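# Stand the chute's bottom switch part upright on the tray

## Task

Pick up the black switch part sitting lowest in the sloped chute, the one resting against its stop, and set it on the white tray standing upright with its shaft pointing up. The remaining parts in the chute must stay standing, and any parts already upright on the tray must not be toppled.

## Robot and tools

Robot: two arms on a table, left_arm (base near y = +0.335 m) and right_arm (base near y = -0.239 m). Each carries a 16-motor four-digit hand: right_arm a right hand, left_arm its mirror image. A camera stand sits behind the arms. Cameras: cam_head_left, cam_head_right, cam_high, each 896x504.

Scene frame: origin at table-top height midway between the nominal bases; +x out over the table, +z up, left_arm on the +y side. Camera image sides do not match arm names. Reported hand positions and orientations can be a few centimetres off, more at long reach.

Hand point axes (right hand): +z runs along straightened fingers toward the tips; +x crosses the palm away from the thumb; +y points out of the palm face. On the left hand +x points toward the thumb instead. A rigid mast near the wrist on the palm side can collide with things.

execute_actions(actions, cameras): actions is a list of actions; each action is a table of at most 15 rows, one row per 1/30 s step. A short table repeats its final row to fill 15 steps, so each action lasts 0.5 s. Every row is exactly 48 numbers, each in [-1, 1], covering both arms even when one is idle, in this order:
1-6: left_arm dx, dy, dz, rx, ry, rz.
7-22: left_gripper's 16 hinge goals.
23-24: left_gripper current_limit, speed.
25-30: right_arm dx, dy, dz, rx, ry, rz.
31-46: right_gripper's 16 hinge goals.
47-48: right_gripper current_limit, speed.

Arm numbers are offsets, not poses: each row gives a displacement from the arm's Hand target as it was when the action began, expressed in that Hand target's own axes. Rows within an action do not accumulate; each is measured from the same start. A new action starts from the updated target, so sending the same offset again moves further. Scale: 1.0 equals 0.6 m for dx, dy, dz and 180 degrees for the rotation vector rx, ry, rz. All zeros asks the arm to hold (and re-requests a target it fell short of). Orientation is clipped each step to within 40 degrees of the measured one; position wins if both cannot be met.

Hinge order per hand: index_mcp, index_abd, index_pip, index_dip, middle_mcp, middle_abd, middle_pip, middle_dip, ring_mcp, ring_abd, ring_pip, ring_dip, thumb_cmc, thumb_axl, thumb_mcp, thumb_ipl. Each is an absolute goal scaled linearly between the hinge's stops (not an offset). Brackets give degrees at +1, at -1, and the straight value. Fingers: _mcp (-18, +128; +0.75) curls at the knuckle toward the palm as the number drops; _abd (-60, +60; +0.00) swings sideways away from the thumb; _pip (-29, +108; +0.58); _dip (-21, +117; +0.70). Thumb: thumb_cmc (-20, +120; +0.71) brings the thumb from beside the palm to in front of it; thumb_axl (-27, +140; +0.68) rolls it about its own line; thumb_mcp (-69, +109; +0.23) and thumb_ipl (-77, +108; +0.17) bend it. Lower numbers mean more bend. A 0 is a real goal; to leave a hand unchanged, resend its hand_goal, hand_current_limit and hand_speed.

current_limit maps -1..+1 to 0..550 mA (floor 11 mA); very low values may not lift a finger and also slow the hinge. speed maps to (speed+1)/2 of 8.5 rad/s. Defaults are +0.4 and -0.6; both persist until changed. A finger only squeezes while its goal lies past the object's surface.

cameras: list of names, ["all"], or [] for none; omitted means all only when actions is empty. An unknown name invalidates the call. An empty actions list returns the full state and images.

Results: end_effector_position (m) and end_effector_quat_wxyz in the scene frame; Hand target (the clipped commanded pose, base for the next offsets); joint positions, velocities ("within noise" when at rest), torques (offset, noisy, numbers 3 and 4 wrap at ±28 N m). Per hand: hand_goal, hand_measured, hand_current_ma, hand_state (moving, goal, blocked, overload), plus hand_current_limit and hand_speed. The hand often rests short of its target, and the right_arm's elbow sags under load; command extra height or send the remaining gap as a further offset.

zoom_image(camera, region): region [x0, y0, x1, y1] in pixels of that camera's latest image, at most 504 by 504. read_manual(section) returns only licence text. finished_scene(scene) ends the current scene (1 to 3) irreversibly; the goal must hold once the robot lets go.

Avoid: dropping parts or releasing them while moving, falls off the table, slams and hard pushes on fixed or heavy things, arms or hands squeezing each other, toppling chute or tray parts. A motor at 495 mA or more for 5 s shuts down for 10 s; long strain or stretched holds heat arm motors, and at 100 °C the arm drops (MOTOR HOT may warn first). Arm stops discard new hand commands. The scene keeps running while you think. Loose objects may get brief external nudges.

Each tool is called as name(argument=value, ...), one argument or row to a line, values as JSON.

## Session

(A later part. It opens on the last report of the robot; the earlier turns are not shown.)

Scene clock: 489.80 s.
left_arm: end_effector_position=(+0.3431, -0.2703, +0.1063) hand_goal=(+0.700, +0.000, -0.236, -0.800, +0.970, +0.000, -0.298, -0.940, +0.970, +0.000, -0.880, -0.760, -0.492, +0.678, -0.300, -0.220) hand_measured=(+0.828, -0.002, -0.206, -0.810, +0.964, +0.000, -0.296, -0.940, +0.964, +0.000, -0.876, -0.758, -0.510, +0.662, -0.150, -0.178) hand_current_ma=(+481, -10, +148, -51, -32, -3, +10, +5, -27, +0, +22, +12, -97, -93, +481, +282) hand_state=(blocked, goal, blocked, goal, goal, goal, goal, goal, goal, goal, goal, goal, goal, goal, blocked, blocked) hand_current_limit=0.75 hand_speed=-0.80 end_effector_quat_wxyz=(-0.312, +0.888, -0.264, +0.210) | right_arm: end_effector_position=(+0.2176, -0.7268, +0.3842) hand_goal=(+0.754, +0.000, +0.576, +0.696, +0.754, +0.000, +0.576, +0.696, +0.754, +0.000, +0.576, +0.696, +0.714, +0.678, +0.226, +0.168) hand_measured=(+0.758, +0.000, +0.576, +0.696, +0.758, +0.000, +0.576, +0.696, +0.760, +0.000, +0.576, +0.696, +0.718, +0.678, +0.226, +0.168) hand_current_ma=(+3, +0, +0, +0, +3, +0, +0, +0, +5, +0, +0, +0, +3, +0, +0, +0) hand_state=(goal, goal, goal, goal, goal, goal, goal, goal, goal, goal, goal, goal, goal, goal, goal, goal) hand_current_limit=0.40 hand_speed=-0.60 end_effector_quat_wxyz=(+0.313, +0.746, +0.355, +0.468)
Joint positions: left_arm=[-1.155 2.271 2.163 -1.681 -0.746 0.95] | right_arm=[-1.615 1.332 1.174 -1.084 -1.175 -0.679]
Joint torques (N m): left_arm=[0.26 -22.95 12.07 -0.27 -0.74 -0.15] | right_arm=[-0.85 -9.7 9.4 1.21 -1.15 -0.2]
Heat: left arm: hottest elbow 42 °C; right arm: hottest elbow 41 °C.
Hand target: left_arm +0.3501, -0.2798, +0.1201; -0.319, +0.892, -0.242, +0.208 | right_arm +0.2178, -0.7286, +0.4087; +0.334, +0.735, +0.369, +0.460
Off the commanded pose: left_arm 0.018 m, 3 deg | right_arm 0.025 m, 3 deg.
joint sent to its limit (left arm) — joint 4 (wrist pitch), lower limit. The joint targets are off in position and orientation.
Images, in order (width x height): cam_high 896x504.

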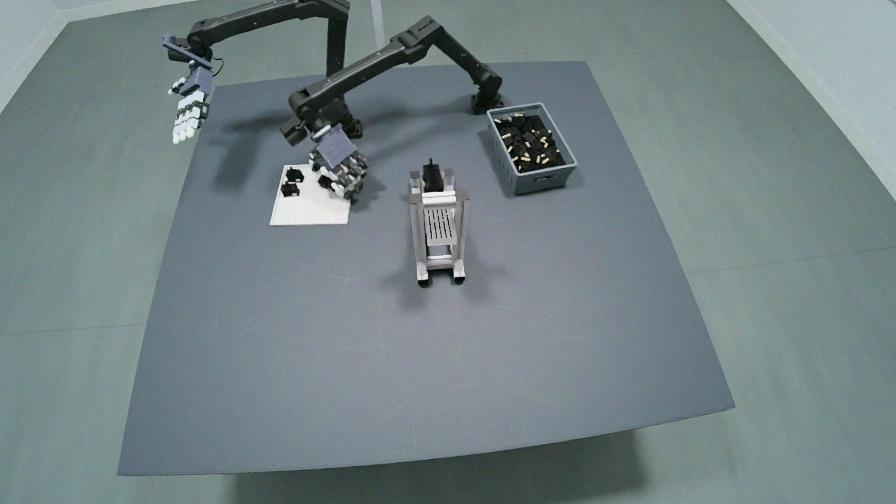

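zoom_image(
  camera="cam_high",
  region=[310, 165, 345, 200],
)

Scaled by 14.400 from the camera's 896x504 image, which has a finer 1280x720 frame.

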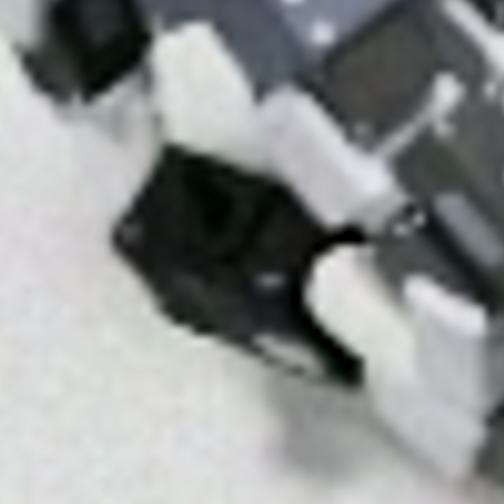

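zoom_image(
  camera="cam_high",
  region=[277, 160, 312, 195],
)

Scaled by 14.400 from the camera's 896x504 image, which has a finer 1280x720 frame.

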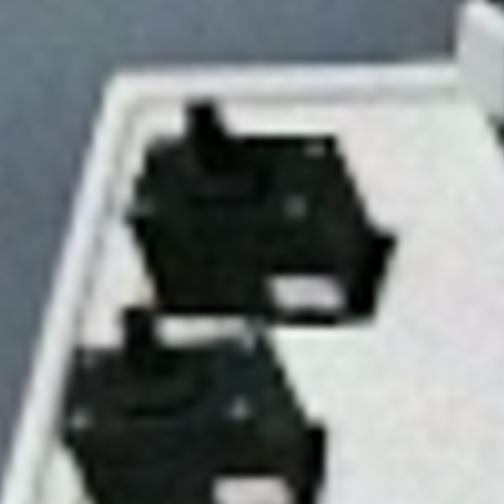

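execute_actions(
  actions=[
    [[-0.0072,0.0224,0.0236,0.0187,0.0534,-0.0448,0.70,0,-0.236,-0.8,0.97,0,-0.299,-0.94,0.97,0,-0.88,-0.76,-0.493,0.678,-0.3,-0.22,0.75,-0.8,0,0,0,0,0,0,0.754,0,0.576,0.696,0.754,0,0.576,0.696,0.754,0,0.576,0.696,0.714,0.678,0.226,0.168,0.4,-0.6]],
  ],
  cameras=["cam_high","cam_head_left","cam_head_right"],
)

zoom_image(
  camera="cam_high",
  region=[310, 165, 345, 200],
)

zoom_image(
  camera="cam_head_left",
  region=[370, 240, 540, 410],
)

Scene clock: 518.00 s.
left_arm: end_effector_position=(+0.3438, -0.2763, +0.0820) hand_goal=(+0.700, +0.000, -0.236, -0.800, +0.970, +0.000, -0.298, -0.940, +0.970, +0.000, -0.880, -0.760, -0.492, +0.678, -0.300, -0.220) hand_measured=(+0.828, -0.002, -0.206, -0.810, +0.964, +0.000, -0.296, -0.940, +0.964, +0.000, -0.876, -0.758, -0.510, +0.662, -0.150, -0.178) hand_current_ma=(+481, -10, +148, -51, -33, -3, +10, +5, -27, +0, +22, +12, -97, -93, +481, +282) hand_state=(blocked, goal, blocked, goal, goal, goal, goal, goal, goal, goal, goal, goal, goal, goal, blocked, blocked) hand_current_limit=0.75 hand_speed=-0.80 end_effector_quat_wxyz=(-0.321, +0.874, -0.216, +0.294) | right_arm: end_effector_position=(+0.2176, -0.7268, +0.3842) hand_goal=(+0.754, +0.000, +0.576, +0.696, +0.754, +0.000, +0.576, +0.696, +0.754, +0.000, +0.576, +0.696, +0.714, +0.678, +0.226, +0.168) hand_measured=(+0.758, +0.000, +0.576, +0.696, +0.758, +0.000, +0.576, +0.696, +0.760, +0.000, +0.576, +0.696, +0.718, +0.678, +0.226, +0.168) hand_current_ma=(+3, +0, +0, +0, +3, +0, +0, +0, +5, +0, +0, +0, +3, +0, +0, +0) hand_state=(goal, goal, goal, goal, goal, goal, goal, goal, goal, goal, goal, goal, goal, goal, goal, goal) hand_current_limit=0.40 hand_speed=-0.60 end_effector_quat_wxyz=(+0.313, +0.746, +0.355, +0.468)
Joint positions: left_arm=[-1.198 2.257 2.025 -1.551 -0.882 0.798] | right_arm=[-1.615 1.332 1.174 -1.084 -1.175 -0.679]
Joint torques (N m): left_arm=[0.32 -24.41 8.4 0.57 -1.33 -0.25] | right_arm=[-0.91 -9.88 9.43 1.25 -1.16 -0.2]
Heat: left arm: hottest elbow 42 °C; right arm: hottest elbow 41 °C.
Hand target: left_arm +0.3501, -0.2798, +0.1001; -0.308, +0.877, -0.198, +0.311 | right_arm +0.2178, -0.7286, +0.4087; +0.334, +0.735, +0.369, +0.460
Off the commanded pose: left_arm 0.019 m, 3 deg | right_arm 0.025 m, 3 deg.

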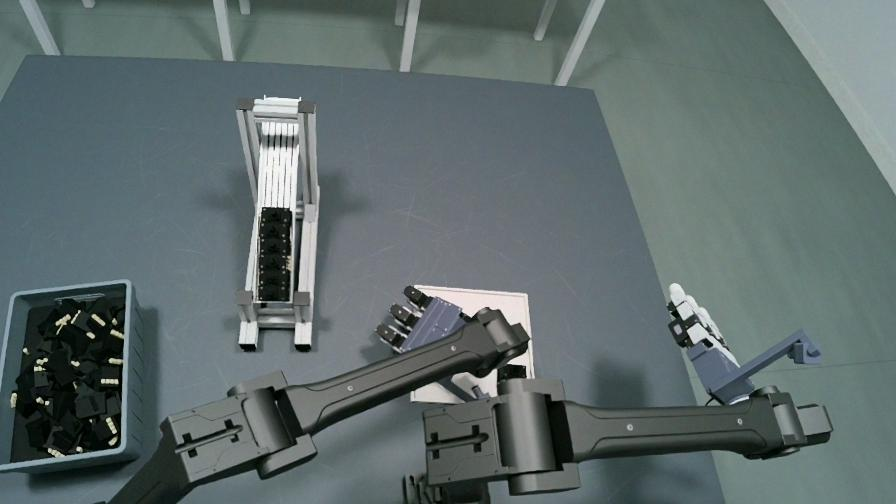

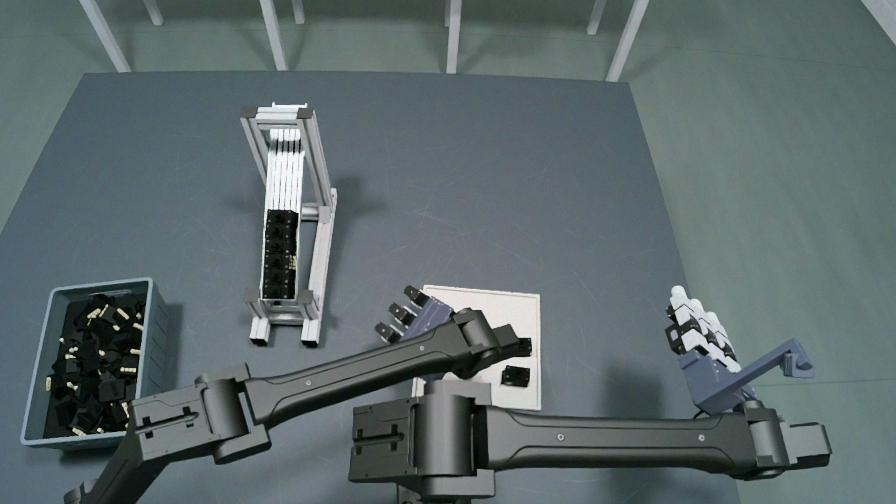

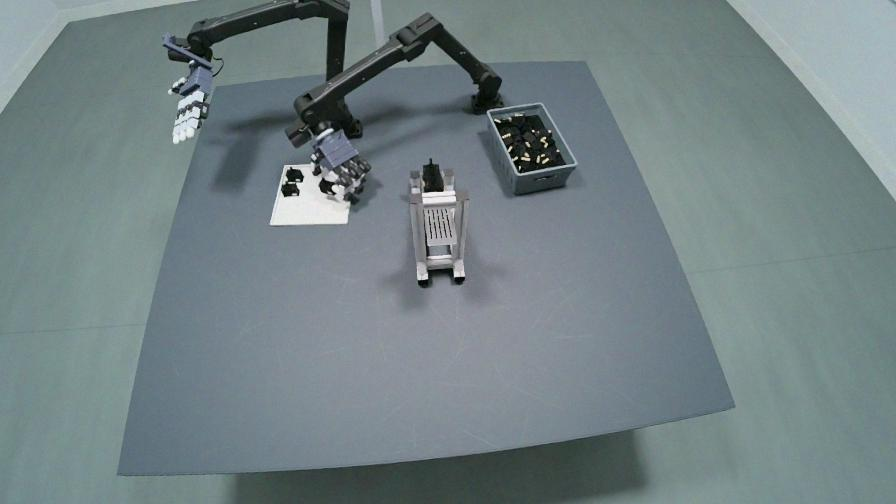

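Scaled by 14.400 from the camera's 896x504 image, which has a finer 1280x720 frame.

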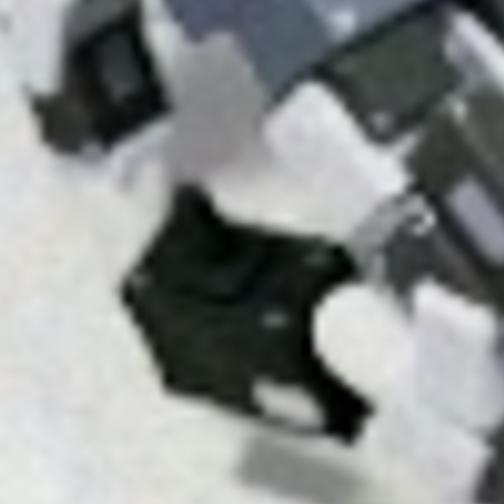

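Scaled by 2.965 from the camera's 896x504 image, which has a finer 1280x720 frame.

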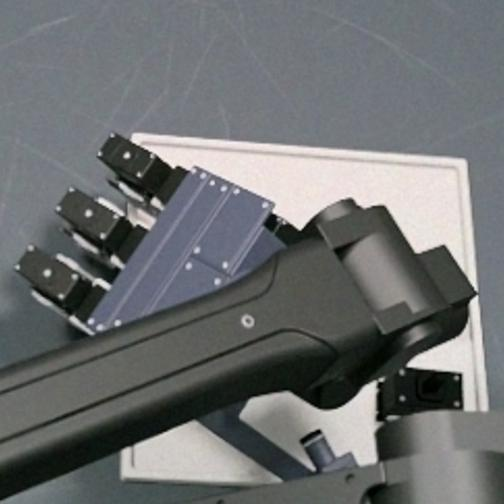

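execute_actions(
  actions=[
    [[-0.0085,0.0133,0.0123,-0.0115,-0.0329,0.0276,0.70,0,-0.236,-0.8,0.97,0,-0.299,-0.94,0.97,0,-0.88,-0.76,-0.493,0.678,-0.3,-0.22,0.75,-0.8,0,0,0,0,0,0,0.754,0,0.576,0.696,0.754,0,0.576,0.696,0.754,0,0.576,0.696,0.714,0.678,0.226,0.168,0.4,-0.6]],
  ],
  cameras=["cam_high"],
)

zoom_image(
  camera="cam_high",
  region=[310, 165, 345, 200],
)

Scene clock: 586.03 s.
left_arm: end_effector_position=(+0.3414, -0.2731, +0.0826) hand_goal=(+0.700, +0.000, -0.236, -0.800, +0.970, +0.000, -0.298, -0.940, +0.970, +0.000, -0.880, -0.760, -0.492, +0.678, -0.300, -0.220) hand_measured=(+0.828, -0.002, -0.206, -0.810, +0.964, +0.000, -0.296, -0.940, +0.964, +0.000, -0.876, -0.758, -0.510, +0.662, -0.150, -0.178) hand_current_ma=(+481, -10, +148, -51, -33, -3, +10, +5, -27, +0, +22, +12, -97, -93, +481, +282) hand_state=(blocked, goal, blocked, goal, goal, goal, goal, goal, goal, goal, goal, goal, goal, goal, blocked, blocked) hand_current_limit=0.75 hand_speed=-0.80 end_effector_quat_wxyz=(-0.317, +0.887, -0.227, +0.248) | right_arm: end_effector_position=(+0.2176, -0.7268, +0.3842) hand_goal=(+0.754, +0.000, +0.576, +0.696, +0.754, +0.000, +0.576, +0.696, +0.754, +0.000, +0.576, +0.696, +0.714, +0.678, +0.226, +0.168) hand_measured=(+0.758, +0.000, +0.576, +0.696, +0.758, +0.000, +0.576, +0.696, +0.760, +0.000, +0.576, +0.696, +0.718, +0.678, +0.226, +0.168) hand_current_ma=(+3, +0, +0, +0, +3, +0, +0, +0, +5, +0, +0, +0, +3, +0, +0, +0) hand_state=(goal, goal, goal, goal, goal, goal, goal, goal, goal, goal, goal, goal, goal, goal, goal, goal) hand_current_limit=0.40 hand_speed=-0.60 end_effector_quat_wxyz=(+0.313, +0.746, +0.355, +0.468)
Joint positions: left_arm=[-1.18 2.274 2.083 -1.617 -0.801 0.834] | right_arm=[-1.615 1.332 1.174 -1.084 -1.175 -0.679]
Joint torques (N m): left_arm=[1.49 -21.54 12.75 -0.77 -0.75 0.12] | right_arm=[-0.85 -9.76 9.42 1.24 -1.15 -0.2]
Heat: left arm: hottest shoulder 40 °C; right arm: hottest elbow 41 °C.
Hand target: left_arm +0.3501, -0.2798, +0.0881; -0.315, +0.888, -0.225, +0.248 | right_arm +0.2178, -0.7286, +0.4087; +0.334, +0.735, +0.369, +0.460
Off the commanded pose: left_arm 0.012 m, 0 deg | right_arm 0.025 m, 3 deg.
Images, in order (width x height): cam_high 896x504.

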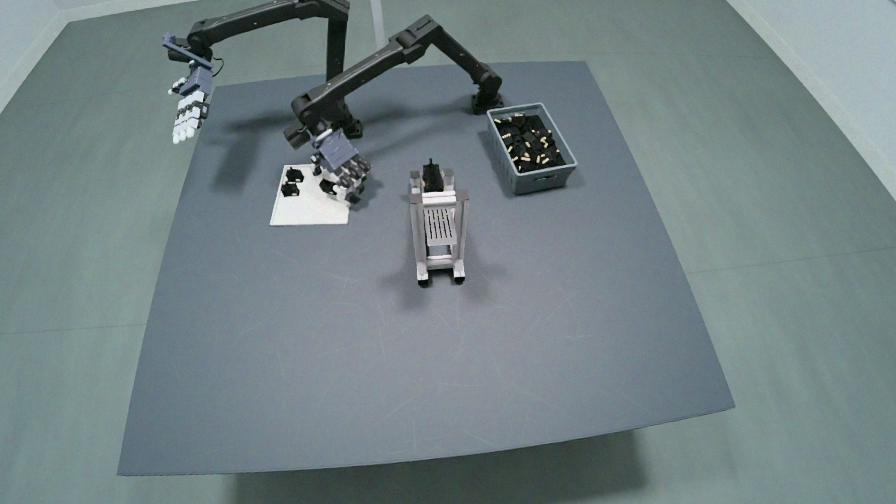

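Scaled by 14.400 from the camera's 896x504 image, which has a finer 1280x720 frame.

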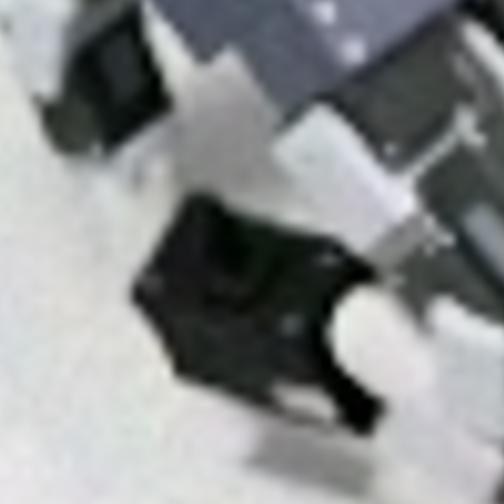

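execute_actions(
  actions=[
    [[-0.0080,0.0179,0.0181,0,0,0,0.70,0,-0.236,-0.8,0.97,0,-0.299,-0.94,0.97,0,-0.88,-0.76,-0.493,0.678,-0.3,-0.22,0.75,-0.8,0,0,0,0,0,0,0.754,0,0.576,0.696,0.754,0,0.576,0.696,0.754,0,0.576,0.696,0.714,0.678,0.226,0.168,0.4,-0.6]],
    [[-0.0050,0.0112,0.0113,0,0,0,0.70,0,-0.236,-0.8,0.97,0,-0.299,-0.94,0.97,0,-0.88,-0.76,-0.493,0.678,-0.3,-0.22,0.75,-0.8,0,0,0,0,0,0,0.754,0,0.576,0.696,0.754,0,0.576,0.696,0.754,0,0.576,0.696,0.714,0.678,0.226,0.168,0.4,-0.6]],
  ],
  cameras=["cam_high"],
)

zoom_image(
  camera="cam_high",
  region=[305, 165, 355, 215],
)

Scene clock: 598.17 s.
left_arm: end_effector_position=(+0.3430, -0.2766, +0.0702) hand_goal=(+0.700, +0.000, -0.236, -0.800, +0.970, +0.000, -0.298, -0.940, +0.970, +0.000, -0.880, -0.760, -0.492, +0.678, -0.300, -0.220) hand_measured=(+0.828, -0.002, -0.206, -0.810, +0.964, +0.000, -0.296, -0.940, +0.964, +0.000, -0.876, -0.758, -0.510, +0.662, -0.150, -0.178) hand_current_ma=(+481, -10, +148, -51, -33, -3, +10, +5, -27, +0, +22, +12, -97, -93, +481, +282) hand_state=(blocked, goal, blocked, goal, goal, goal, goal, goal, goal, goal, goal, goal, goal, goal, blocked, blocked) hand_current_limit=0.75 hand_speed=-0.80 end_effector_quat_wxyz=(-0.316, +0.887, -0.227, +0.249) | right_arm: end_effector_position=(+0.2176, -0.7268, +0.3842) hand_goal=(+0.754, +0.000, +0.576, +0.696, +0.754, +0.000, +0.576, +0.696, +0.754, +0.000, +0.576, +0.696, +0.714, +0.678, +0.226, +0.168) hand_measured=(+0.758, +0.000, +0.576, +0.696, +0.758, +0.000, +0.576, +0.696, +0.760, +0.000, +0.576, +0.696, +0.718, +0.678, +0.226, +0.168) hand_current_ma=(+3, +0, +0, +0, +3, +0, +0, +0, +5, +0, +0, +0, +3, +0, +0, +0) hand_state=(goal, goal, goal, goal, goal, goal, goal, goal, goal, goal, goal, goal, goal, goal, goal, goal) hand_current_limit=0.40 hand_speed=-0.60 end_effector_quat_wxyz=(+0.313, +0.746, +0.355, +0.468)
Joint positions: left_arm=[-1.18 2.293 2.083 -1.595 -0.801 0.834] | right_arm=[-1.615 1.332 1.174 -1.084 -1.175 -0.679]
Joint torques (N m): left_arm=[0.79 -22.36 9.61 0.66 -0.74 0.11] | right_arm=[-0.73 -9.76 9.37 1.22 -1.16 -0.2]
Heat: left arm: hottest shoulder 40 °C; right arm: hottest elbow 41 °C.
Hand target: left_arm +0.3501, -0.2798, +0.0621; -0.315, +0.888, -0.225, +0.248 | right_arm +0.2178, -0.7286, +0.4087; +0.334, +0.735, +0.369, +0.460
Off the commanded pose: left_arm 0.011 m, 0 deg | right_arm 0.025 m, 3 deg.
Images, in order (width x height): cam_high 896x504.

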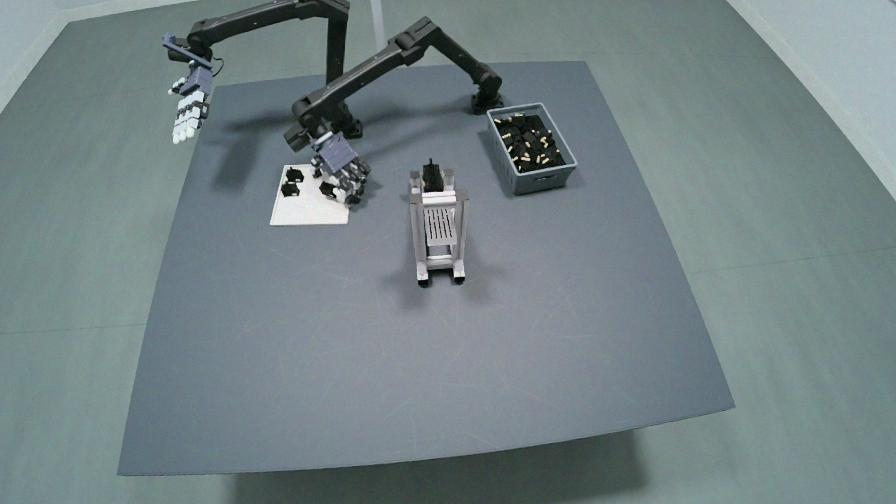

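Scaled by 10.080 from the camera's 896x504 image, which has a finer 1280x720 frame.

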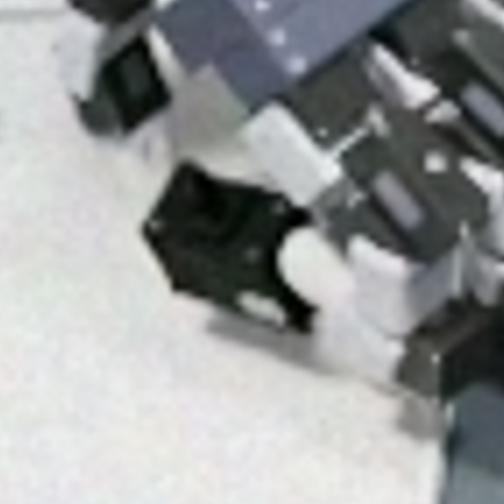

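execute_actions(
  actions=[
    [[-0.0060,0.0134,0.0136,0,0,0,0.70,0,-0.236,-0.8,0.97,0,-0.299,-0.94,0.97,0,-0.88,-0.76,-0.493,0.678,-0.3,-0.22,0.75,-0.8,0,0,0,0,0,0,0.754,0,0.576,0.696,0.754,0,0.576,0.696,0.754,0,0.576,0.696,0.714,0.678,0.226,0.168,0.4,-0.6]],
  ],
  cameras=["cam_high"],
)

zoom_image(
  camera="cam_high",
  region=[305, 165, 355, 215],
)

Scene clock: 603.47 s.
left_arm: end_effector_position=(+0.3452, -0.2812, +0.0643) hand_goal=(+0.700, +0.000, -0.236, -0.800, +0.970, +0.000, -0.298, -0.940, +0.970, +0.000, -0.880, -0.760, -0.492, +0.678, -0.300, -0.220) hand_measured=(+0.828, -0.002, -0.206, -0.810, +0.964, +0.000, -0.296, -0.940, +0.964, +0.000, -0.876, -0.758, -0.510, +0.662, -0.150, -0.178) hand_current_ma=(+481, -10, +148, -51, -33, -3, +10, +5, -27, +0, +22, +12, -97, -93, +481, +282) hand_state=(blocked, goal, blocked, goal, goal, goal, goal, goal, goal, goal, goal, goal, goal, goal, blocked, blocked) hand_current_limit=0.75 hand_speed=-0.80 end_effector_quat_wxyz=(-0.310, +0.889, -0.224, +0.253) | right_arm: end_effector_position=(+0.2176, -0.7268, +0.3842) hand_goal=(+0.754, +0.000, +0.576, +0.696, +0.754, +0.000, +0.576, +0.696, +0.754, +0.000, +0.576, +0.696, +0.714, +0.678, +0.226, +0.168) hand_measured=(+0.758, +0.000, +0.576, +0.696, +0.758, +0.000, +0.576, +0.696, +0.760, +0.000, +0.576, +0.696, +0.718, +0.678, +0.226, +0.168) hand_current_ma=(+3, +0, +0, +0, +3, +0, +0, +0, +5, +0, +0, +0, +3, +0, +0, +0) hand_state=(goal, goal, goal, goal, goal, goal, goal, goal, goal, goal, goal, goal, goal, goal, goal, goal) hand_current_limit=0.40 hand_speed=-0.60 end_effector_quat_wxyz=(+0.313, +0.746, +0.355, +0.468)
Joint positions: left_arm=[-1.18 2.302 2.083 -1.571 -0.801 0.834] | right_arm=[-1.615 1.332 1.174 -1.084 -1.175 -0.679]
Joint torques (N m): left_arm=[0.85 -22.12 8.17 0.61 -0.78 0.14] | right_arm=[-0.85 -9.88 9.42 1.22 -1.15 -0.21]
Heat: left arm: hottest elbow 40 °C; right arm: hottest elbow 41 °C.
Hand target: left_arm +0.3501, -0.2798, +0.0501; -0.315, +0.888, -0.225, +0.248 | right_arm +0.2178, -0.7286, +0.4087; +0.334, +0.735, +0.369, +0.460
Off the commanded pose: left_arm 0.015 m, 1 deg | right_arm 0.025 m, 3 deg.
Images, in order (width x height): cam_high 896x504.

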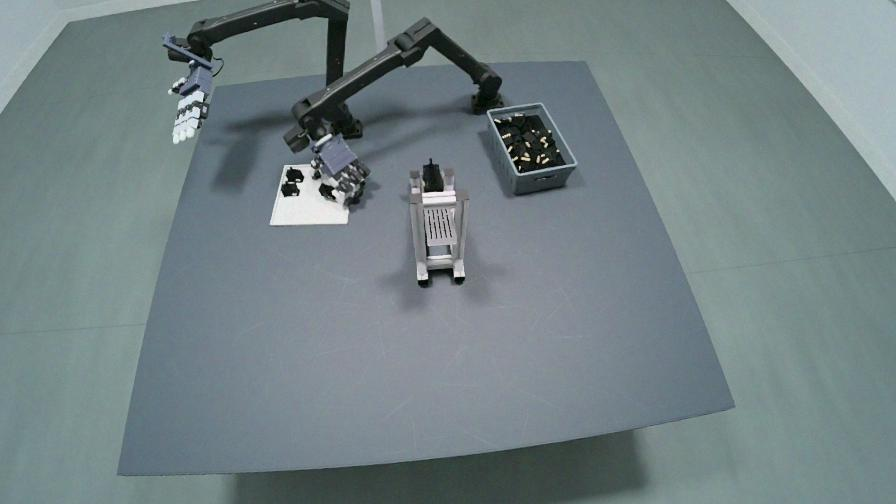

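Scaled by 10.080 from the camera's 896x504 image, which has a finer 1280x720 frame.

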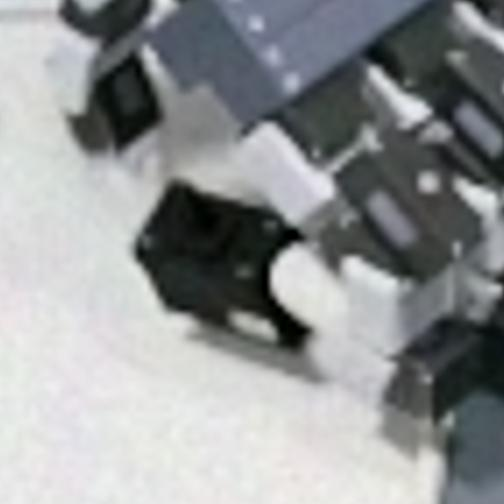

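execute_actions(
  actions=[
    [[-0.0060,0.0134,0.0136,0,0,0,0.70,0,-0.236,-0.8,0.97,0,-0.299,-0.94,0.97,0,-0.88,-0.76,-0.493,0.678,-0.3,-0.22,0.75,-0.8,0,0,0,0,0,0,0.754,0,0.576,0.696,0.754,0,0.576,0.696,0.754,0,0.576,0.696,0.714,0.678,0.226,0.168,0.4,-0.6]],
  ],
  cameras=["cam_high","cam_head_left"],
)

zoom_image(
  camera="cam_high",
  region=[305, 165, 355, 215],
)

zoom_image(
  camera="cam_head_left",
  region=[370, 240, 540, 410],
)

Scene clock: 608.10 s.
left_arm: end_effector_position=(+0.3449, -0.2808, +0.0544) hand_goal=(+0.700, +0.000, -0.236, -0.800, +0.970, +0.000, -0.298, -0.940, +0.970, +0.000, -0.880, -0.760, -0.492, +0.678, -0.300, -0.220) hand_measured=(+0.828, -0.002, -0.206, -0.810, +0.964, +0.000, -0.296, -0.940, +0.970, +0.000, -0.882, -0.758, -0.510, +0.662, -0.150, -0.178) hand_current_ma=(+481, -10, +148, -51, -33, -3, +10, +5, +5, +1, -11, +12, -97, -93, +481, +282) hand_state=(blocked, goal, blocked, goal, goal, goal, goal, goal, goal, goal, goal, goal, goal, goal, blocked, blocked) hand_current_limit=0.75 hand_speed=-0.80 end_effector_quat_wxyz=(-0.310, +0.888, -0.225, +0.253) | right_arm: end_effector_position=(+0.2176, -0.7268, +0.3842) hand_goal=(+0.754, +0.000, +0.576, +0.696, +0.754, +0.000, +0.576, +0.696, +0.754, +0.000, +0.576, +0.696, +0.714, +0.678, +0.226, +0.168) hand_measured=(+0.758, +0.000, +0.576, +0.696, +0.758, +0.000, +0.576, +0.696, +0.760, +0.000, +0.576, +0.696, +0.718, +0.678, +0.226, +0.168) hand_current_ma=(+3, +0, +0, +0, +3, +0, +0, +0, +5, +0, +0, +0, +3, +0, +0, +0) hand_state=(goal, goal, goal, goal, goal, goal, goal, goal, goal, goal, goal, goal, goal, goal, goal, goal) hand_current_limit=0.40 hand_speed=-0.60 end_effector_quat_wxyz=(+0.313, +0.746, +0.355, +0.468)
Joint positions: left_arm=[-1.18 2.308 2.068 -1.549 -0.801 0.835] | right_arm=[-1.615 1.332 1.174 -1.084 -1.175 -0.679]
Joint torques (N m): left_arm=[0.79 -20.95 8.42 0.73 -0.77 0.14] | right_arm=[-0.73 -9.82 9.4 1.25 -1.15 -0.21]
Heat: left arm: hottest elbow 40 °C; right arm: hottest elbow 41 °C.
Hand target: left_arm +0.3501, -0.2797, +0.0381; -0.315, +0.888, -0.225, +0.248 | right_arm +0.2178, -0.7286, +0.4087; +0.334, +0.735, +0.369, +0.460
Off the commanded pose: left_arm 0.017 m, 1 deg | right_arm 0.025 m, 3 deg.
Images, in order (width x height): cam_head_left 896x504, cam_high 896x504.

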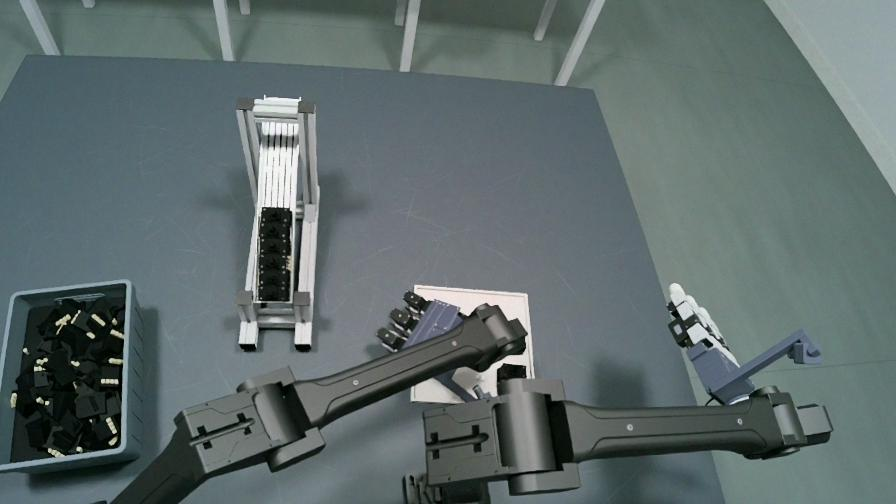

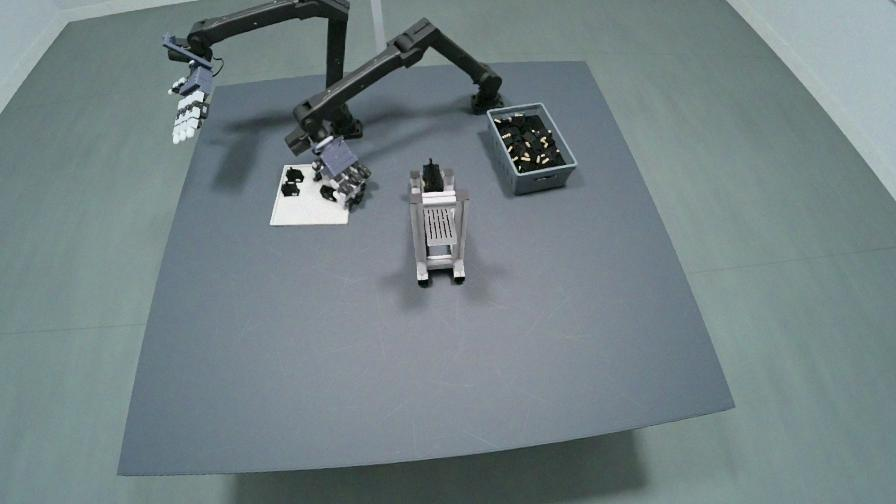

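Scaled by 10.080 from the camera's 896x504 image, which has a finer 1280x720 frame.

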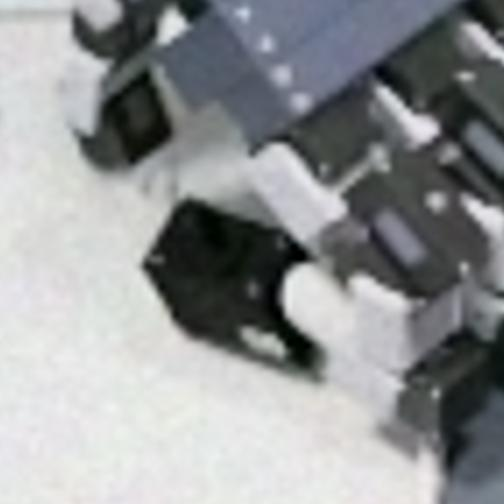

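Scaled by 2.965 from the camera's 896x504 image, which has a finer 1280x720 frame.

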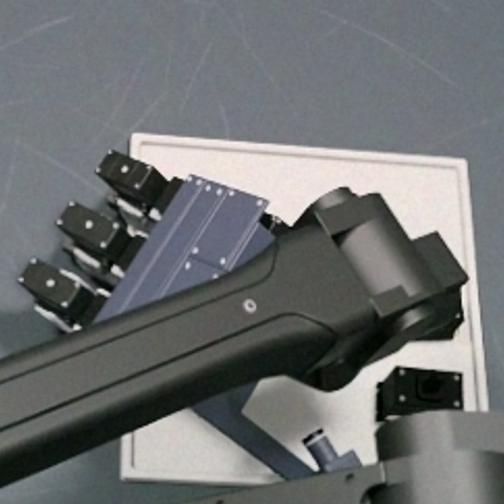

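execute_actions(
  actions=[
    [[-0.0040,0.0089,0.0090,0,0,0,0.70,0,-0.236,-0.8,1.0,0,-0.299,-0.94,1.0,0,-0.92,-0.76,-0.493,0.678,-0.3,-0.22,0.75,-0.8,0,0,0,0,0,0,0.754,0,0.576,0.696,0.754,0,0.576,0.696,0.754,0,0.576,0.696,0.714,0.678,0.226,0.168,0.4,-0.6]],
  ],
  cameras=["cam_high"],
)

zoom_image(
  camera="cam_high",
  region=[310, 170, 345, 205],
)

Scene clock: 631.53 s.
left_arm: end_effector_position=(+0.3444, -0.2825, +0.0534) hand_goal=(+0.700, +0.000, -0.236, -0.800, +1.000, +0.000, -0.298, -0.940, +1.000, +0.000, -0.920, -0.760, -0.492, +0.678, -0.300, -0.220) hand_measured=(+0.828, -0.002, -0.206, -0.810, +0.982, +0.000, -0.296, -0.940, +1.000, +0.000, -0.902, -0.752, -0.510, +0.662, -0.150, -0.178) hand_current_ma=(+481, -10, +148, -51, -91, -3, +10, +5, -1, +2, +89, +39, -97, -93, +481, +282) hand_state=(blocked, goal, blocked, goal, goal, goal, goal, goal, goal, goal, goal, goal, goal, goal, blocked, blocked) hand_current_limit=0.75 hand_speed=-0.80 end_effector_quat_wxyz=(-0.308, +0.889, -0.224, +0.255) | right_arm: end_effector_position=(+0.2176, -0.7268, +0.3842) hand_goal=(+0.754, +0.000, +0.576, +0.696, +0.754, +0.000, +0.576, +0.696, +0.754, +0.000, +0.576, +0.696, +0.714, +0.678, +0.226, +0.168) hand_measured=(+0.758, +0.000, +0.576, +0.696, +0.758, +0.000, +0.576, +0.696, +0.760, +0.000, +0.576, +0.696, +0.718, +0.678, +0.226, +0.168) hand_current_ma=(+3, +0, +0, +0, +3, +0, +0, +0, +5, +0, +0, +0, +3, +0, +0, +0) hand_state=(goal, goal, goal, goal, goal, goal, goal, goal, goal, goal, goal, goal, goal, goal, goal, goal) hand_current_limit=0.40 hand_speed=-0.60 end_effector_quat_wxyz=(+0.313, +0.746, +0.355, +0.468)
Joint positions: left_arm=[-1.181 2.308 2.065 -1.54 -0.801 0.835] | right_arm=[-1.615 1.332 1.174 -1.084 -1.175 -0.679]
Joint torques (N m): left_arm=[1.9 -21.19 7.82 0.83 -0.74 0.09] | right_arm=[-0.79 -9.88 9.43 1.24 -1.15 -0.21]
Heat: left arm: hottest shoulder 39 °C; right arm: hottest elbow 41 °C.
Hand target: left_arm +0.3501, -0.2797, +0.0301; -0.315, +0.888, -0.225, +0.248 | right_arm +0.2178, -0.7286, +0.4087; +0.334, +0.735, +0.369, +0.460
Off the commanded pose: left_arm 0.024 m, 1 deg | right_arm 0.025 m, 3 deg.
Images, in order (width x height): cam_high 896x504.

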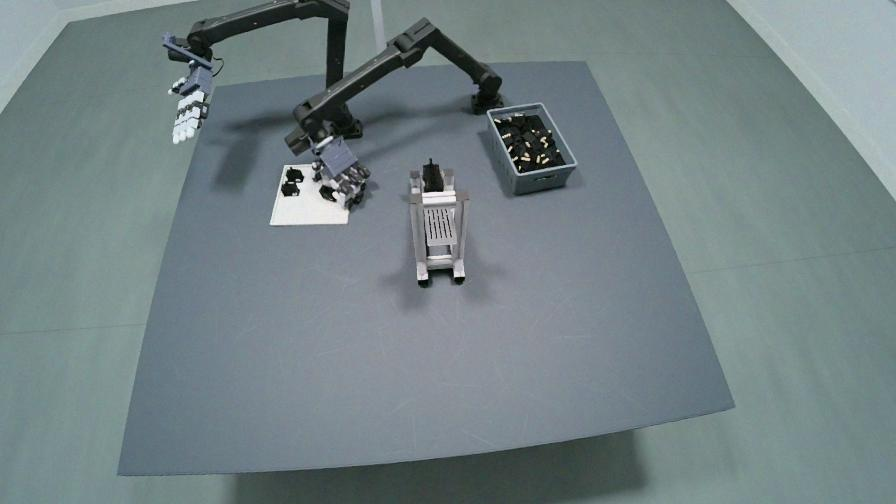

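Scaled by 14.400 from the camera's 896x504 image, which has a finer 1280x720 frame.

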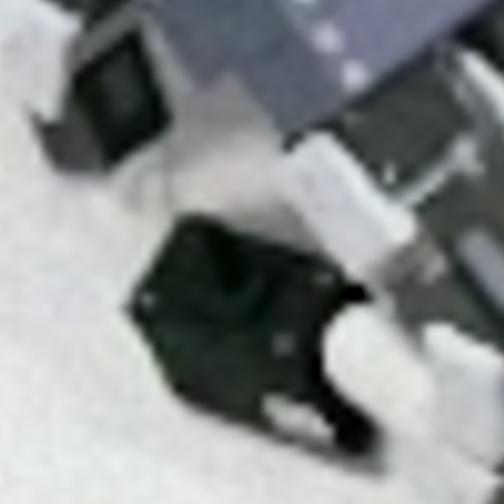

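execute_actions(
  actions=[
    [[0.0040,-0.0089,-0.0090,0.0118,-0.0156,0.0131,0.70,0,-0.236,-0.8,1.0,0,-0.299,-0.94,1.0,0,-0.92,-0.76,-0.493,0.678,-0.3,-0.22,0.75,-0.8,0,0,0,0,0,0,0.754,0,0.576,0.696,0.754,0,0.576,0.696,0.754,0,0.576,0.696,0.714,0.678,0.226,0.168,0.4,-0.6]],
  ],
  cameras=["cam_high"],
)

zoom_image(
  camera="cam_high",
  region=[310, 170, 345, 205],
)

Scene clock: 667.63 s.
left_arm: end_effector_position=(+0.3414, -0.2770, +0.0467) hand_goal=(+0.700, +0.000, -0.236, -0.800, +1.000, +0.000, -0.298, -0.940, +1.000, +0.000, -0.920, -0.760, -0.492, +0.678, -0.300, -0.220) hand_measured=(+0.828, -0.002, -0.206, -0.810, +0.984, +0.000, -0.296, -0.940, +0.996, +0.000, -0.904, -0.752, -0.510, +0.662, -0.150, -0.178) hand_current_ma=(+481, -10, +148, -51, -88, -3, +10, +5, -23, +2, +83, +43, -97, -93, +481, +282) hand_state=(blocked, goal, blocked, goal, goal, goal, goal, goal, goal, goal, goal, goal, goal, goal, blocked, blocked) hand_current_limit=0.75 hand_speed=-0.80 end_effector_quat_wxyz=(-0.338, +0.881, -0.240, +0.228) | right_arm: end_effector_position=(+0.2176, -0.7268, +0.3842) hand_goal=(+0.754, +0.000, +0.576, +0.696, +0.754, +0.000, +0.576, +0.696, +0.754, +0.000, +0.576, +0.696, +0.714, +0.678, +0.226, +0.168) hand_measured=(+0.758, +0.000, +0.576, +0.696, +0.758, +0.000, +0.576, +0.696, +0.760, +0.000, +0.576, +0.696, +0.718, +0.678, +0.226, +0.168) hand_current_ma=(+3, +0, +0, +0, +3, +0, +0, +0, +5, +0, +0, +0, +3, +0, +0, +0) hand_state=(goal, goal, goal, goal, goal, goal, goal, goal, goal, goal, goal, goal, goal, goal, goal, goal) hand_current_limit=0.40 hand_speed=-0.60 end_effector_quat_wxyz=(+0.313, +0.746, +0.355, +0.468)
Joint positions: left_arm=[-1.181 2.362 2.149 -1.658 -0.798 0.835] | right_arm=[-1.615 1.332 1.174 -1.084 -1.175 -0.679]
Joint torques (N m): left_arm=[0.85 -20.6 11.67 -0.73 -0.64 -0.08] | right_arm=[-0.91 -9.76 9.39 1.25 -1.15 -0.2]
Heat: left arm: hottest shoulder 39 °C; right arm: hottest elbow 41 °C.
Hand target: left_arm +0.3501, -0.2797, +0.0381; -0.342, +0.883, -0.231, +0.224 | right_arm +0.2178, -0.7286, +0.4087; +0.334, +0.735, +0.369, +0.460
Off the commanded pose: left_arm 0.013 m, 1 deg | right_arm 0.025 m, 3 deg.
Images, in order (width x height): cam_high 896x504.

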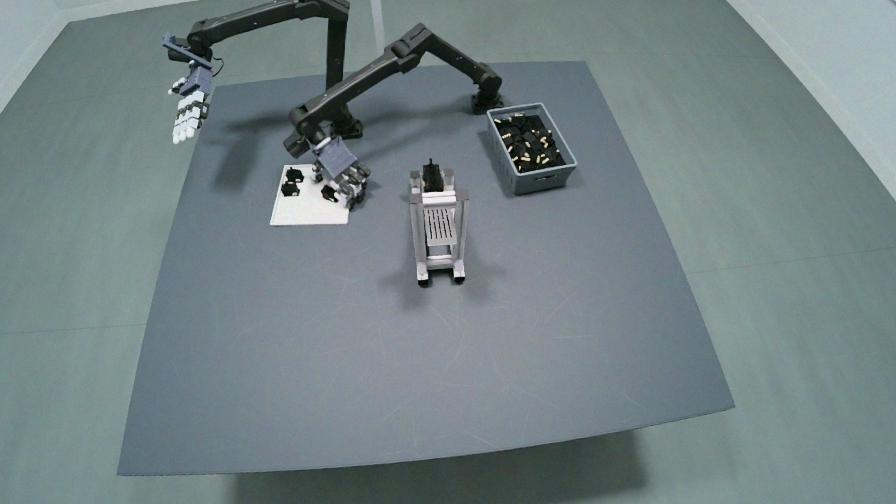

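Scaled by 14.400 from the camera's 896x504 image, which has a finer 1280x720 frame.

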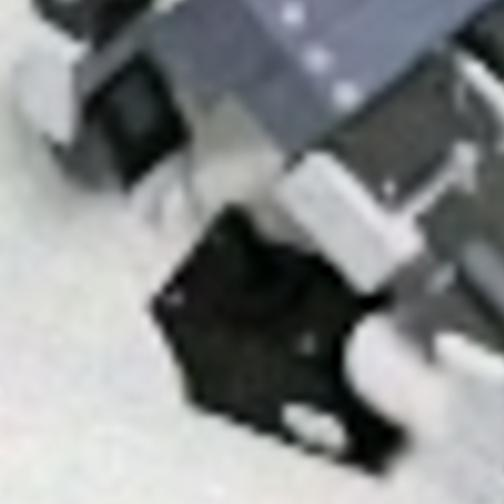

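execute_actions(
  actions=[
    [[-0.0037,-0.003,-0.0081,0,0,0,0.80,0,-0.206,-0.8,1.0,0,-0.299,-0.94,1.0,0,-0.91,-0.76,-0.493,0.678,-0.18,-0.185,0.4,-0.9,0,0,0,0,0,0,0.754,0,0.576,0.696,0.754,0,0.576,0.696,0.754,0,0.576,0.696,0.714,0.678,0.226,0.168,0.4,-0.6]],
    [[0,0,0,0,0,0,0.85,0,-0.206,-0.79,1.0,0,-0.299,-0.94,1.0,0,-0.91,-0.76,-0.493,0.678,-0.13,-0.18,0.4,-0.9,0,0,0,0,0,0,0.754,0,0.576,0.696,0.754,0,0.576,0.696,0.754,0,0.576,0.696,0.714,0.678,0.226,0.168,0.4,-0.6]],
  ],
  cameras=["cam_high"],
)

zoom_image(
  camera="cam_high",
  region=[310, 170, 345, 205],
)

Scene clock: 687.27 s.
left_arm: end_effector_position=(+0.3401, -0.2744, +0.0446) hand_goal=(+0.850, +0.000, -0.206, -0.790, +1.000, +0.000, -0.298, -0.940, +1.000, +0.000, -0.910, -0.760, -0.492, +0.678, -0.130, -0.180) hand_measured=(+0.840, -0.002, -0.204, -0.792, +0.984, +0.000, -0.296, -0.940, +0.996, +0.000, -0.902, -0.752, -0.500, +0.674, -0.132, -0.176) hand_current_ma=(-55, -10, +14, -11, -88, -3, +10, +5, -23, +2, +41, +43, -37, -25, -15, +20) hand_state=(goal, goal, goal, goal, goal, goal, goal, goal, goal, goal, goal, goal, goal, goal, goal, goal) hand_current_limit=0.40 hand_speed=-0.90 end_effector_quat_wxyz=(-0.342, +0.881, -0.239, +0.224) | right_arm: end_effector_position=(+0.2176, -0.7268, +0.3842) hand_goal=(+0.754, +0.000, +0.576, +0.696, +0.754, +0.000, +0.576, +0.696, +0.754, +0.000, +0.576, +0.696, +0.714, +0.678, +0.226, +0.168) hand_measured=(+0.758, +0.000, +0.576, +0.696, +0.758, +0.000, +0.576, +0.696, +0.760, +0.000, +0.576, +0.696, +0.718, +0.678, +0.226, +0.168) hand_current_ma=(+3, +0, +0, +0, +3, +0, +0, +0, +5, +0, +0, +0, +3, +0, +0, +0) hand_state=(goal, goal, goal, goal, goal, goal, goal, goal, goal, goal, goal, goal, goal, goal, goal, goal) hand_current_limit=0.40 hand_speed=-0.60 end_effector_quat_wxyz=(+0.313, +0.746, +0.355, +0.468)
Joint positions: left_arm=[-1.181 2.365 2.149 -1.67 -0.795 0.827] | right_arm=[-1.615 1.332 1.174 -1.084 -1.175 -0.679]
Joint torques (N m): left_arm=[0.56 -21.71 11.92 -0.88 -0.65 -0.11] | right_arm=[-0.85 -9.76 9.4 1.22 -1.16 -0.2]
Heat: left arm: hottest elbow 42 °C; right arm: hottest elbow 41 °C.
Hand target: left_arm +0.3461, -0.2797, +0.0421; -0.342, +0.883, -0.231, +0.224 | right_arm +0.2178, -0.7286, +0.4087; +0.334, +0.735, +0.369, +0.460
Off the commanded pose: left_arm 0.008 m, 1 deg | right_arm 0.025 m, 3 deg.
Images, in order (width x height): cam_high 896x504.

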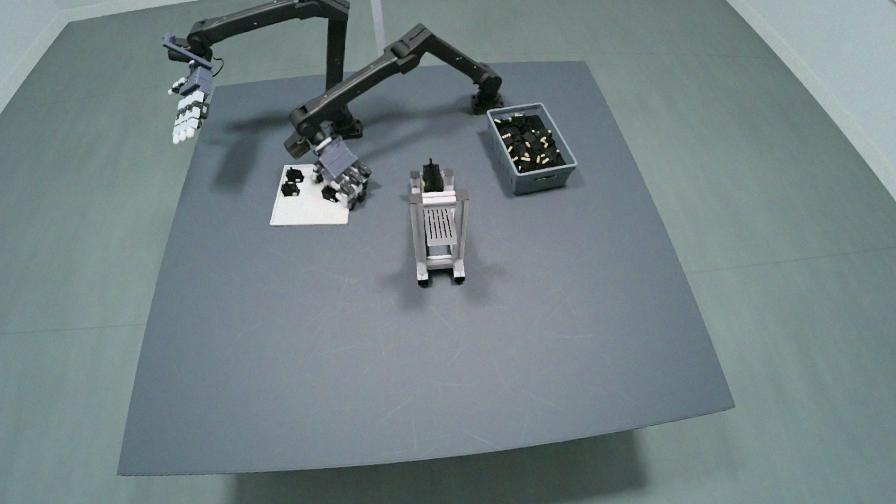

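Scaled by 14.400 from the camera's 896x504 image, which has a finer 1280x720 frame.

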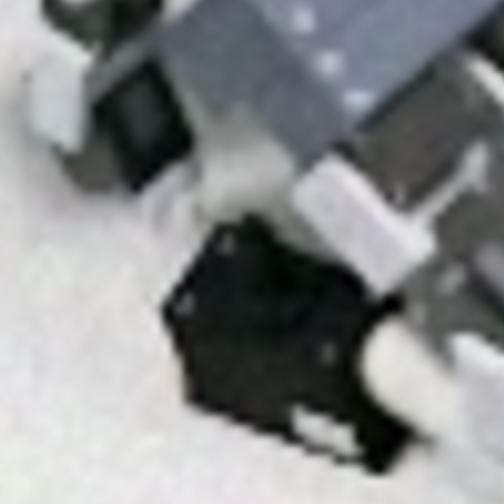

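execute_actions(
  actions=[
    [[0,0,0,0,0,0,0.92,0,-0.15,-0.78,1.0,0,-0.299,-0.94,1.0,0,-0.91,-0.76,-0.493,0.678,-0.08,-0.18,0.4,-0.8,0,0,0,0,0,0,0.754,0,0.576,0.696,0.754,0,0.576,0.696,0.754,0,0.576,0.696,0.714,0.678,0.226,0.168,0.4,-0.6]],
    [[0,0,0,0,0,0,0.98,0,-0.05,-0.85,1.0,0,-0.299,-0.94,1.0,0,-0.91,-0.76,-0.493,0.678,-0.02,-0.18,0.4,-0.8,0,0,0,0,0,0,0.754,0,0.576,0.696,0.754,0,0.576,0.696,0.754,0,0.576,0.696,0.714,0.678,0.226,0.168,0.4,-0.6]],
  ],
  cameras=["cam_high"],
)

zoom_image(
  camera="cam_high",
  region=[305, 165, 355, 215],
)

Scene clock: 695.77 s.
left_arm: end_effector_position=(+0.3401, -0.2744, +0.0446) hand_goal=(+0.980, +0.000, -0.050, -0.850, +1.000, +0.000, -0.298, -0.940, +1.000, +0.000, -0.910, -0.760, -0.492, +0.678, -0.020, -0.180) hand_measured=(+0.960, -0.002, -0.054, -0.846, +0.984, +0.000, -0.296, -0.940, +0.996, +0.000, -0.902, -0.752, -0.500, +0.674, -0.024, -0.178) hand_current_ma=(-105, -10, -20, +16, -88, -3, +10, +5, -23, +2, +41, +43, -37, -23, -26, +18) hand_state=(goal, goal, goal, goal, goal, goal, goal, goal, goal, goal, goal, goal, goal, goal, goal, goal) hand_current_limit=0.40 hand_speed=-0.80 end_effector_quat_wxyz=(-0.342, +0.881, -0.239, +0.224) | right_arm: end_effector_position=(+0.2176, -0.7268, +0.3842) hand_goal=(+0.754, +0.000, +0.576, +0.696, +0.754, +0.000, +0.576, +0.696, +0.754, +0.000, +0.576, +0.696, +0.714, +0.678, +0.226, +0.168) hand_measured=(+0.758, +0.000, +0.576, +0.696, +0.758, +0.000, +0.576, +0.696, +0.760, +0.000, +0.576, +0.696, +0.718, +0.678, +0.226, +0.168) hand_current_ma=(+3, +0, +0, +0, +3, +0, +0, +0, +5, +0, +0, +0, +3, +0, +0, +0) hand_state=(goal, goal, goal, goal, goal, goal, goal, goal, goal, goal, goal, goal, goal, goal, goal, goal) hand_current_limit=0.40 hand_speed=-0.60 end_effector_quat_wxyz=(+0.313, +0.746, +0.355, +0.468)
Joint positions: left_arm=[-1.181 2.365 2.149 -1.67 -0.795 0.827] | right_arm=[-1.615 1.332 1.174 -1.084 -1.175 -0.679]
Joint torques (N m): left_arm=[0.15 -21.83 11.9 -0.8 -0.69 -0.11] | right_arm=[-0.91 -9.76 9.37 1.22 -1.15 -0.2]
Heat: left arm: hottest elbow 42 °C; right arm: hottest elbow 41 °C.
Hand target: left_arm +0.3461, -0.2797, +0.0421; -0.342, +0.883, -0.231, +0.224 | right_arm +0.2178, -0.7286, +0.4087; +0.334, +0.735, +0.369, +0.460
Off the commanded pose: left_arm 0.008 m, 1 deg | right_arm 0.025 m, 3 deg.
Images, in order (width x height): cam_high 896x504.

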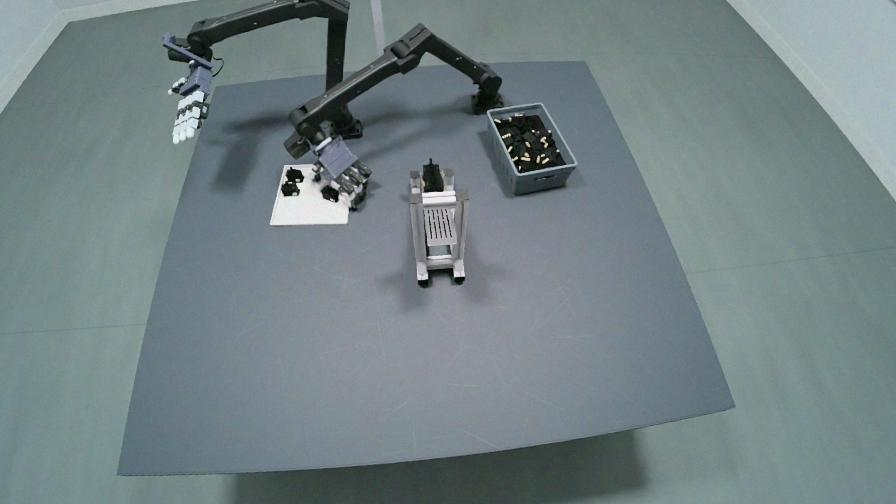

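Scaled by 10.080 from the camera's 896x504 image, which has a finer 1280x720 frame.

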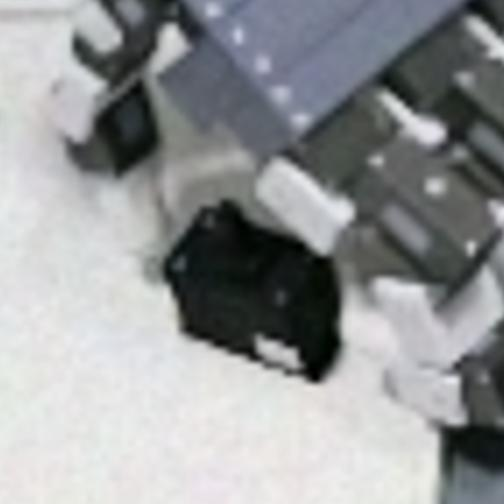

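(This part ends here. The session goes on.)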